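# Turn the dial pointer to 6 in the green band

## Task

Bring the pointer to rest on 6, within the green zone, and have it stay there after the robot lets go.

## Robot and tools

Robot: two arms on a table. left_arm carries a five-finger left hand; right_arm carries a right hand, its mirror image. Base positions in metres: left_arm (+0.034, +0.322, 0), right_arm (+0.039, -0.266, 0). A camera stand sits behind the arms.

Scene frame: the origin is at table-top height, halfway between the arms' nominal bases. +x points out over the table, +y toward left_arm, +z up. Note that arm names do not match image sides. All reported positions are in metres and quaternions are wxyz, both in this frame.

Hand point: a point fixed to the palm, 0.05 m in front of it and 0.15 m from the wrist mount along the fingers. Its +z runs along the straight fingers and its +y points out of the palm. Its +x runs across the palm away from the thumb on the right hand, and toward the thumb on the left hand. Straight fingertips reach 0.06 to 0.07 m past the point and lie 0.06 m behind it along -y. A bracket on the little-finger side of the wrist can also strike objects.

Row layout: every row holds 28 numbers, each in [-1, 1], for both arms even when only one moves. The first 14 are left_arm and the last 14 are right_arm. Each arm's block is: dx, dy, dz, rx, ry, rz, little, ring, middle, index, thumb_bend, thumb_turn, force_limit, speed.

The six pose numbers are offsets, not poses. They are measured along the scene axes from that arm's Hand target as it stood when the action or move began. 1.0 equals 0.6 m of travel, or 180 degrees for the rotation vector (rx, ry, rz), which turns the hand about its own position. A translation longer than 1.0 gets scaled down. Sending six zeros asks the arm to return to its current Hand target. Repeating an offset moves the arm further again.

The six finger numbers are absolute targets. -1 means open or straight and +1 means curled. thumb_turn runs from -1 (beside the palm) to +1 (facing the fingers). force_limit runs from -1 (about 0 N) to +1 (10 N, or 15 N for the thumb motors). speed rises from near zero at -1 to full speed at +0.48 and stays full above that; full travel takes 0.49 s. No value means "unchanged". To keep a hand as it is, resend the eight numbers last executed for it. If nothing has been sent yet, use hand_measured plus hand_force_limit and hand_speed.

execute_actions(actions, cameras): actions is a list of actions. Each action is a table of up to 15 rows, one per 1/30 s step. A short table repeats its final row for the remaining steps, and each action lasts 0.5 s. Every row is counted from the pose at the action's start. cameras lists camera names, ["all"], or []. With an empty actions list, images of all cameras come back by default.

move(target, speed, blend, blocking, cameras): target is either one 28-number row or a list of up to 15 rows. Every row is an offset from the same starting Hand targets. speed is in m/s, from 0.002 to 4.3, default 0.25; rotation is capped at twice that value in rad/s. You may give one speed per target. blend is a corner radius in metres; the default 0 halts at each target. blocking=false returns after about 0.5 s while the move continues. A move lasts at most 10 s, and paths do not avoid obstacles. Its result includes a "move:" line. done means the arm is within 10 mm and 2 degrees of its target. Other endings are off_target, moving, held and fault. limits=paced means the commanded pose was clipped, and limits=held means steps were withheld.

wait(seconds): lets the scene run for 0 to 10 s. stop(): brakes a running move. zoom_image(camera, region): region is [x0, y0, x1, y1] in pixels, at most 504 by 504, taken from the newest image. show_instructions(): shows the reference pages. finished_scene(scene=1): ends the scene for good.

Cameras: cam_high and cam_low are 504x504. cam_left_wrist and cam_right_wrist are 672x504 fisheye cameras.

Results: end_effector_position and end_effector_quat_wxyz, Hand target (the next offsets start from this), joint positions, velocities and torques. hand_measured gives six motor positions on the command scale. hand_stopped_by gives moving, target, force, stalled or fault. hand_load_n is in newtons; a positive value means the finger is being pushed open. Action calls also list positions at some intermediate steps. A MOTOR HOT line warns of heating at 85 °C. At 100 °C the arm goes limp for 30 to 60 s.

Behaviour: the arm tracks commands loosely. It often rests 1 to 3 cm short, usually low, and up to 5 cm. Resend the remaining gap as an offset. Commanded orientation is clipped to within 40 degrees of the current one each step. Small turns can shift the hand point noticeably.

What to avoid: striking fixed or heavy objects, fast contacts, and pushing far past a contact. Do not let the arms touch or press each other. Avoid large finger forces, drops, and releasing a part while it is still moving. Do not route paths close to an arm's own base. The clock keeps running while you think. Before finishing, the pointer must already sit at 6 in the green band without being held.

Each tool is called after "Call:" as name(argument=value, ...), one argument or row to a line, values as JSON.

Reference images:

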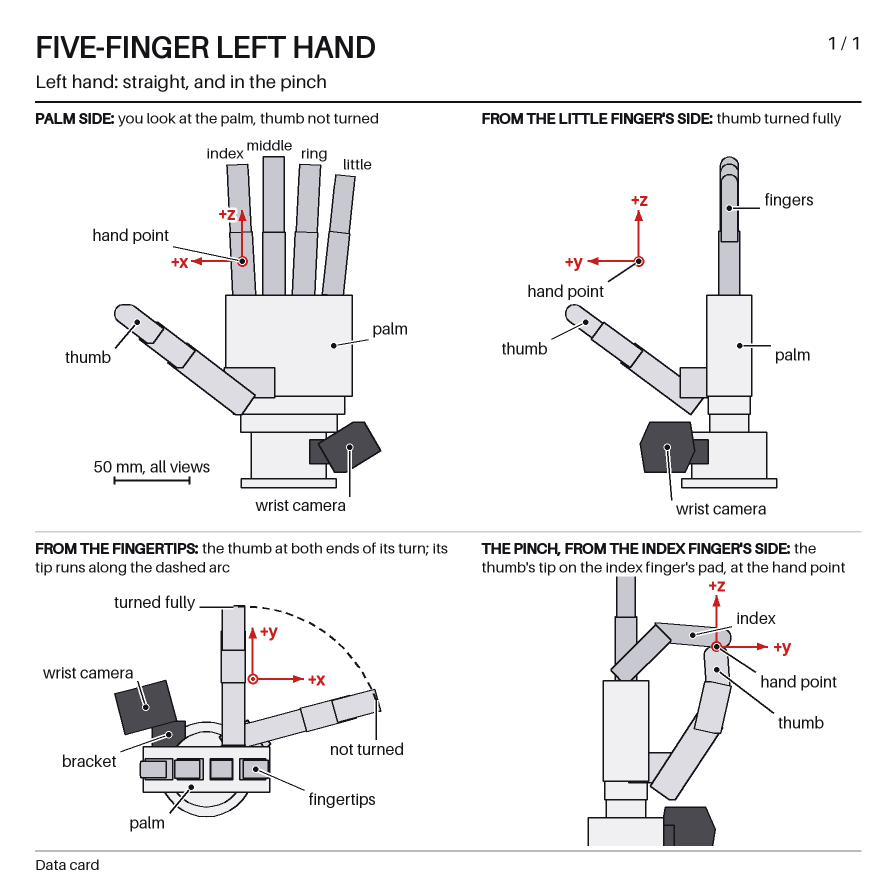

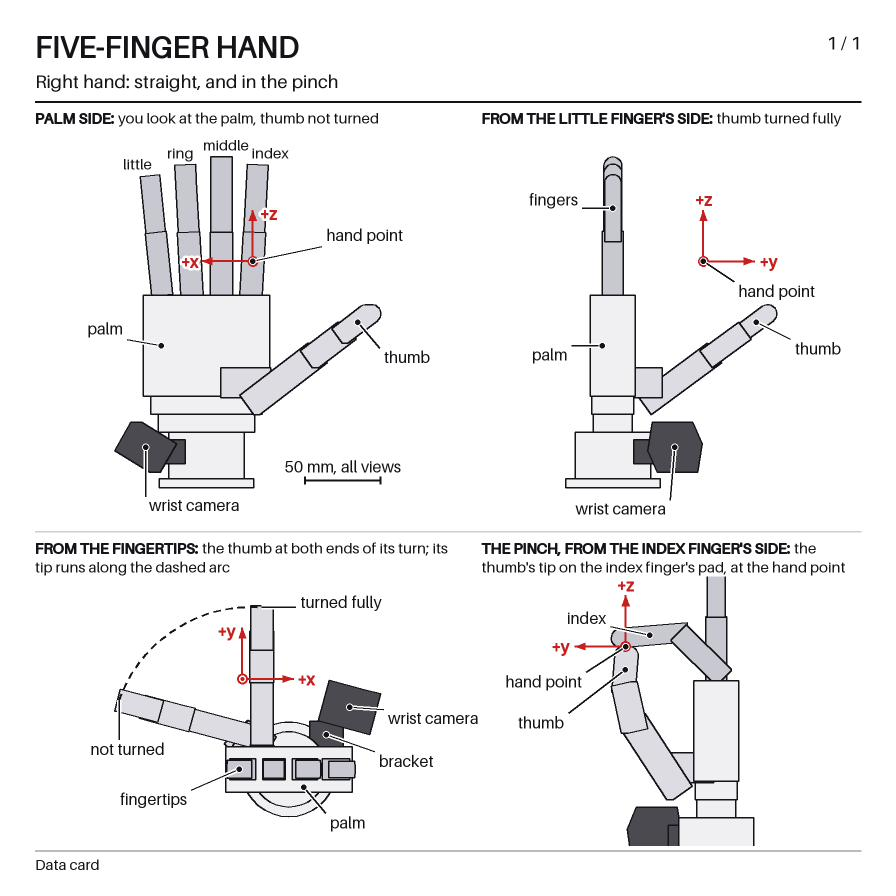

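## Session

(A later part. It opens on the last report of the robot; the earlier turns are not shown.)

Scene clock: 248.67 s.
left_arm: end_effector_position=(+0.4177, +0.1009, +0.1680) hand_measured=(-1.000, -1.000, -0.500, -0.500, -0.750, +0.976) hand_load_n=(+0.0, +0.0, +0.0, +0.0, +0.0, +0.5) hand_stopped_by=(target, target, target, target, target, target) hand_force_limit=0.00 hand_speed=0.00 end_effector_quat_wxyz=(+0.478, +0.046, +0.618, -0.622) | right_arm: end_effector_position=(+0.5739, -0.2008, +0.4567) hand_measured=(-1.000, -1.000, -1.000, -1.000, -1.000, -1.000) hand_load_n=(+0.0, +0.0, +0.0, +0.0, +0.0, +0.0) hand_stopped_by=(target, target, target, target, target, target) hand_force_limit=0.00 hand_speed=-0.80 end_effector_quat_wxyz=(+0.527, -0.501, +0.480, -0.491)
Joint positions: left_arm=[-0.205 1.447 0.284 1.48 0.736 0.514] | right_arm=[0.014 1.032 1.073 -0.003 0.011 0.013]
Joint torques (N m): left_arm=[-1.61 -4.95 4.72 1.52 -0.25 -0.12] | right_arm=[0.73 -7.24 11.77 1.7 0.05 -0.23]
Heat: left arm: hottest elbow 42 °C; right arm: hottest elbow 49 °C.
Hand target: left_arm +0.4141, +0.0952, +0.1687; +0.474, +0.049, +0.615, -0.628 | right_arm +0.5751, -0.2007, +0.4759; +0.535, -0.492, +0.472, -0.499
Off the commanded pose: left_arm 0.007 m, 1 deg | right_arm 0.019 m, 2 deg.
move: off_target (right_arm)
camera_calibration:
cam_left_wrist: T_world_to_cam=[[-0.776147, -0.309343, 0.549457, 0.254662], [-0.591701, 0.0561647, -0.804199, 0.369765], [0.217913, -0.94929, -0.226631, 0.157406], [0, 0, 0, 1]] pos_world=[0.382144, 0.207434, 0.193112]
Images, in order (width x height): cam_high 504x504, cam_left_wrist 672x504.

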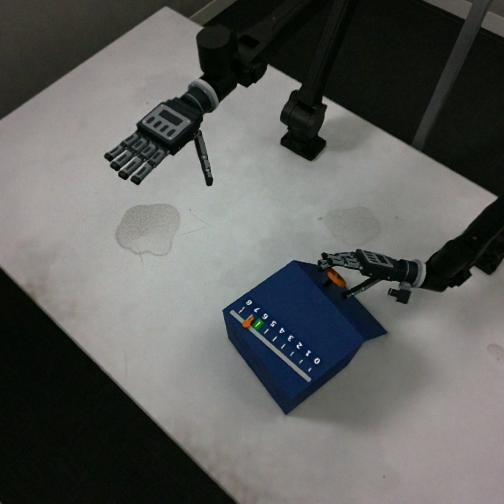

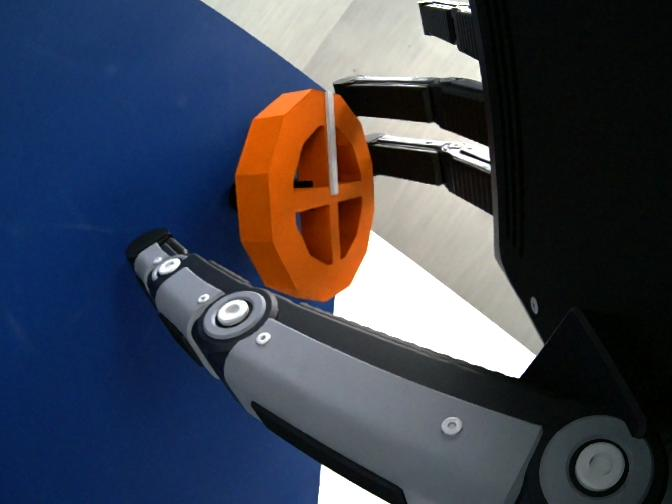

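Call:
move(
  target=[
    [0,0,0, 0,0,0, -1, -1, 0.3, 0.3, 0.3, 0.976, 0.0, -0.4, 0,0,0,0,0,0,-1,-1,-1,-1,-1,-1,0.0,-0.8],
    [0.0042,0.0117,0.011, 0.205,-0.0463,-0.135, -1, -1, 0.3, 0.3, 0.3, 0.976, 0.0, -0.4, 0,0,0,0,0,0,-1,-1,-1,-1,-1,-1,0.0,-0.8],
  ],
  speed=0.2,
  cameras=["cam_left_wrist", "cam_high"],
)

Call:
zoom_image(
  camera="cam_high",
  region=[215, 285, 335, 395],
)

Scene clock: 259.03 s.
left_arm: end_effector_position=(+0.4162, +0.1033, +0.1730) hand_measured=(-1.000, -1.000, -0.288, -0.342, -0.534, +0.976) hand_load_n=(+0.0, +0.0, +14.0, +0.0, +11.5, +2.0) hand_stopped_by=(target, target, force, force, force, target) hand_force_limit=0.00 hand_speed=-0.40 end_effector_quat_wxyz=(+0.347, +0.372, +0.716, -0.479) | right_arm: end_effector_position=(+0.5739, -0.2008, +0.4567) hand_measured=(-1.000, -1.000, -1.000, -1.000, -1.000, -1.000) hand_load_n=(+0.0, +0.0, +0.0, +0.0, -0.5, +0.0) hand_stopped_by=(target, target, target, target, target, target) hand_force_limit=0.00 hand_speed=-0.80 end_effector_quat_wxyz=(+0.527, -0.501, +0.480, -0.491)
Joint positions: left_arm=[-0.155 1.146 0.69 -0.322 1.128 1.833] | right_arm=[0.014 1.032 1.073 -0.003 0.011 0.013]
Joint torques (N m): left_arm=[-0.91 -5.19 10.66 -0.2 0.37 -0.13] | right_arm=[0.91 -7.36 11.77 1.68 0.04 -0.21]
Heat: left arm: hottest elbow 40 °C; right arm: hottest elbow 50 °C.
Hand target: left_arm +0.4167, +0.1023, +0.1753; +0.337, +0.365, +0.722, -0.482 | right_arm +0.5751, -0.2007, +0.4759; +0.535, -0.492, +0.472, -0.499
Off the commanded pose: left_arm 0.003 m, 2 deg | right_arm 0.019 m, 2 deg.
move: off_target (right_arm)
camera_calibration:
cam_left_wrist: T_world_to_cam=[[-0.955954, -0.177814, 0.233525, 0.367449], [-0.286921, 0.733821, -0.615778, 0.143239], [-0.0618714, -0.655659, -0.752518, 0.33831], [0, 0, 0, 1]] pos_world=[0.413295, 0.182042, 0.256979]
Images, in order (width x height): cam_high 504x504, cam_left_wrist 672x504.

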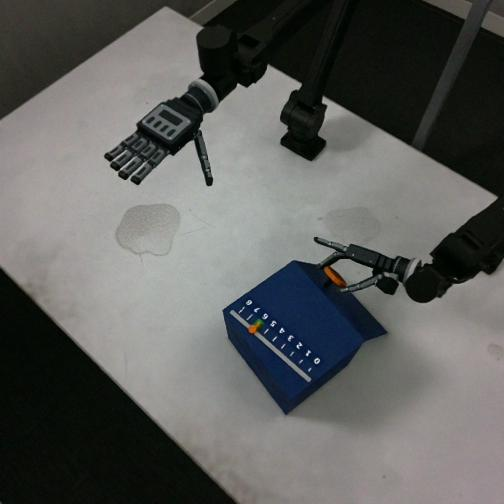

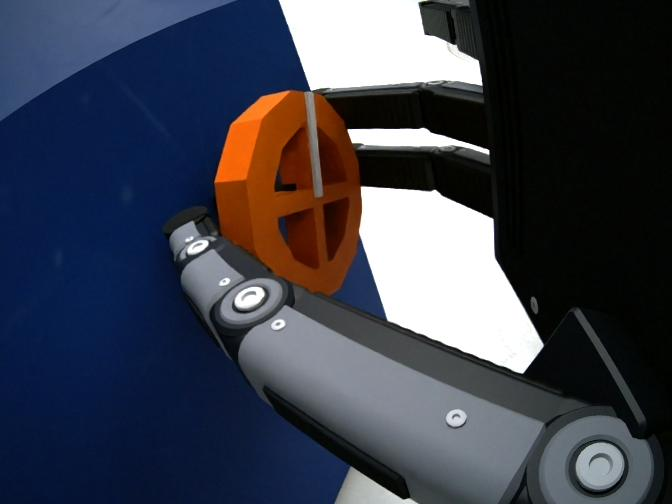

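Scaled by 4.200 from the camera's 504x504 image, which has a finer 720x720 frame.

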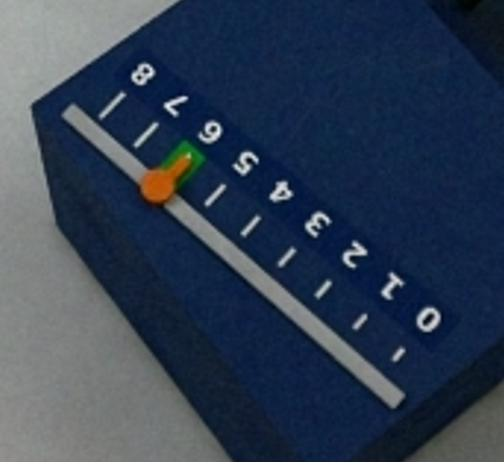

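Call:
zoom_image(
  camera="cam_high",
  region=[230, 300, 290, 350],
)

Scaled by 8.400 from the camera's 504x504 image, which has a finer 720x720 frame.

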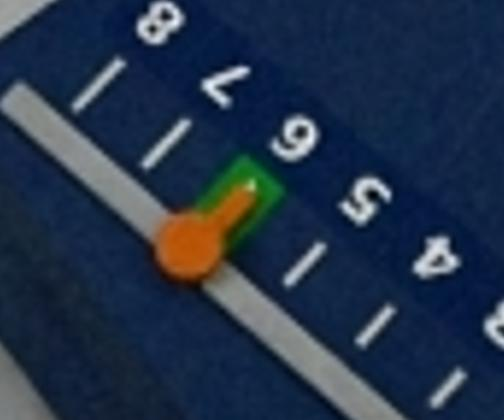

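Call:
move(
  target=[
    [0,0,0, 0,0,0, -1, -1, -0.55, -0.55, -0.85, 0.976, 0.0, -0.2, 0,0,0,0,0,0,-1,-1,-1,-1,-1,-1,0.0,-0.8],
    [-0.137,0.031,0.09, 0,0,0, -1, -1, -0.55, -0.55, -0.85, 0.976, 0.0, -0.2, 0,0,0,0,0,0,-1,-1,-1,-1,-1,-1,0.0,-0.8],
  ],
  speed=0.12,
  cameras=["cam_left_wrist", "cam_high"],
)

Call:
zoom_image(
  camera="cam_high",
  region=[230, 300, 290, 350],
)

Scene clock: 267.83 s.
left_arm: end_effector_position=(+0.3321, +0.1180, +0.2257) hand_measured=(-1.000, -1.000, -0.550, -0.550, -0.850, +0.976) hand_load_n=(+0.0, +0.0, +0.0, +0.0, +0.0, +0.0) hand_stopped_by=(target, target, target, target, target, target) hand_force_limit=0.00 hand_speed=-0.20 end_effector_quat_wxyz=(+0.332, +0.364, +0.723, -0.485) | right_arm: end_effector_position=(+0.5739, -0.2008, +0.4567) hand_measured=(-1.000, -1.000, -1.000, -1.000, -1.000, -1.000) hand_load_n=(+0.0, +0.0, +0.0, +0.0, +0.0, -0.5) hand_stopped_by=(target, target, target, target, target, target) hand_force_limit=0.00 hand_speed=-0.80 end_effector_quat_wxyz=(+0.527, -0.501, +0.480, -0.491)
Joint positions: left_arm=[-0.155 0.826 0.664 -0.655 1.131 1.834] | right_arm=[0.014 1.032 1.073 -0.003 0.011 0.013]
Joint torques (N m): left_arm=[0.09 -1.96 10.32 0.49 0.62 0.06] | right_arm=[0.97 -7.53 11.77 1.7 0.03 -0.23]
Heat: left arm: hottest elbow 41 °C; right arm: hottest elbow 50 °C.
Hand target: left_arm +0.3344, +0.1209, +0.2294; +0.337, +0.365, +0.722, -0.482 | right_arm +0.5751, -0.2007, +0.4759; +0.535, -0.492, +0.472, -0.499
Off the commanded pose: left_arm 0.005 m, 1 deg | right_arm 0.019 m, 2 deg.
move: off_target (right_arm)
camera_calibration:
cam_left_wrist: T_world_to_cam=[[-0.94677, -0.17645, 0.269243, 0.266153], [-0.308328, 0.737451, -0.600916, 0.144273], [-0.092522, -0.651944, -0.752601, 0.392179], [0, 0, 0, 1]] pos_world=[0.332754, 0.196247, 0.31019]
Images, in order (width x height): cam_high 504x504, cam_left_wrist 672x504.

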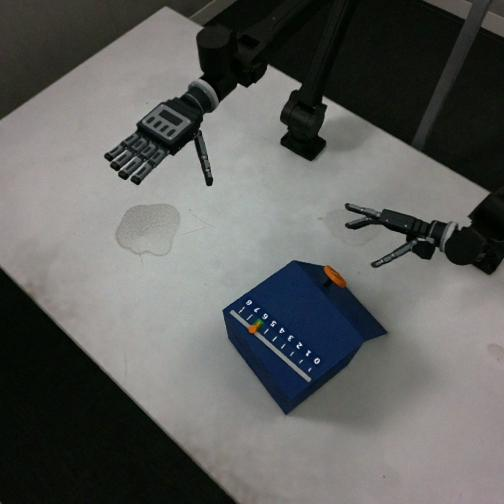

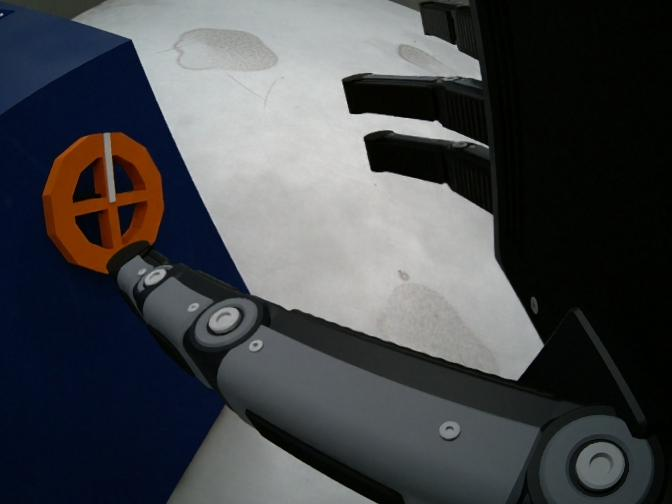

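Scaled by 8.400 from the camera's 504x504 image, which has a finer 720x720 frame.

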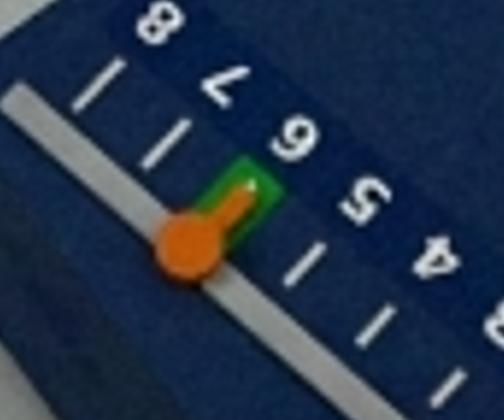

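Call:
finished_scene(
)

The scene is finished: the task was done.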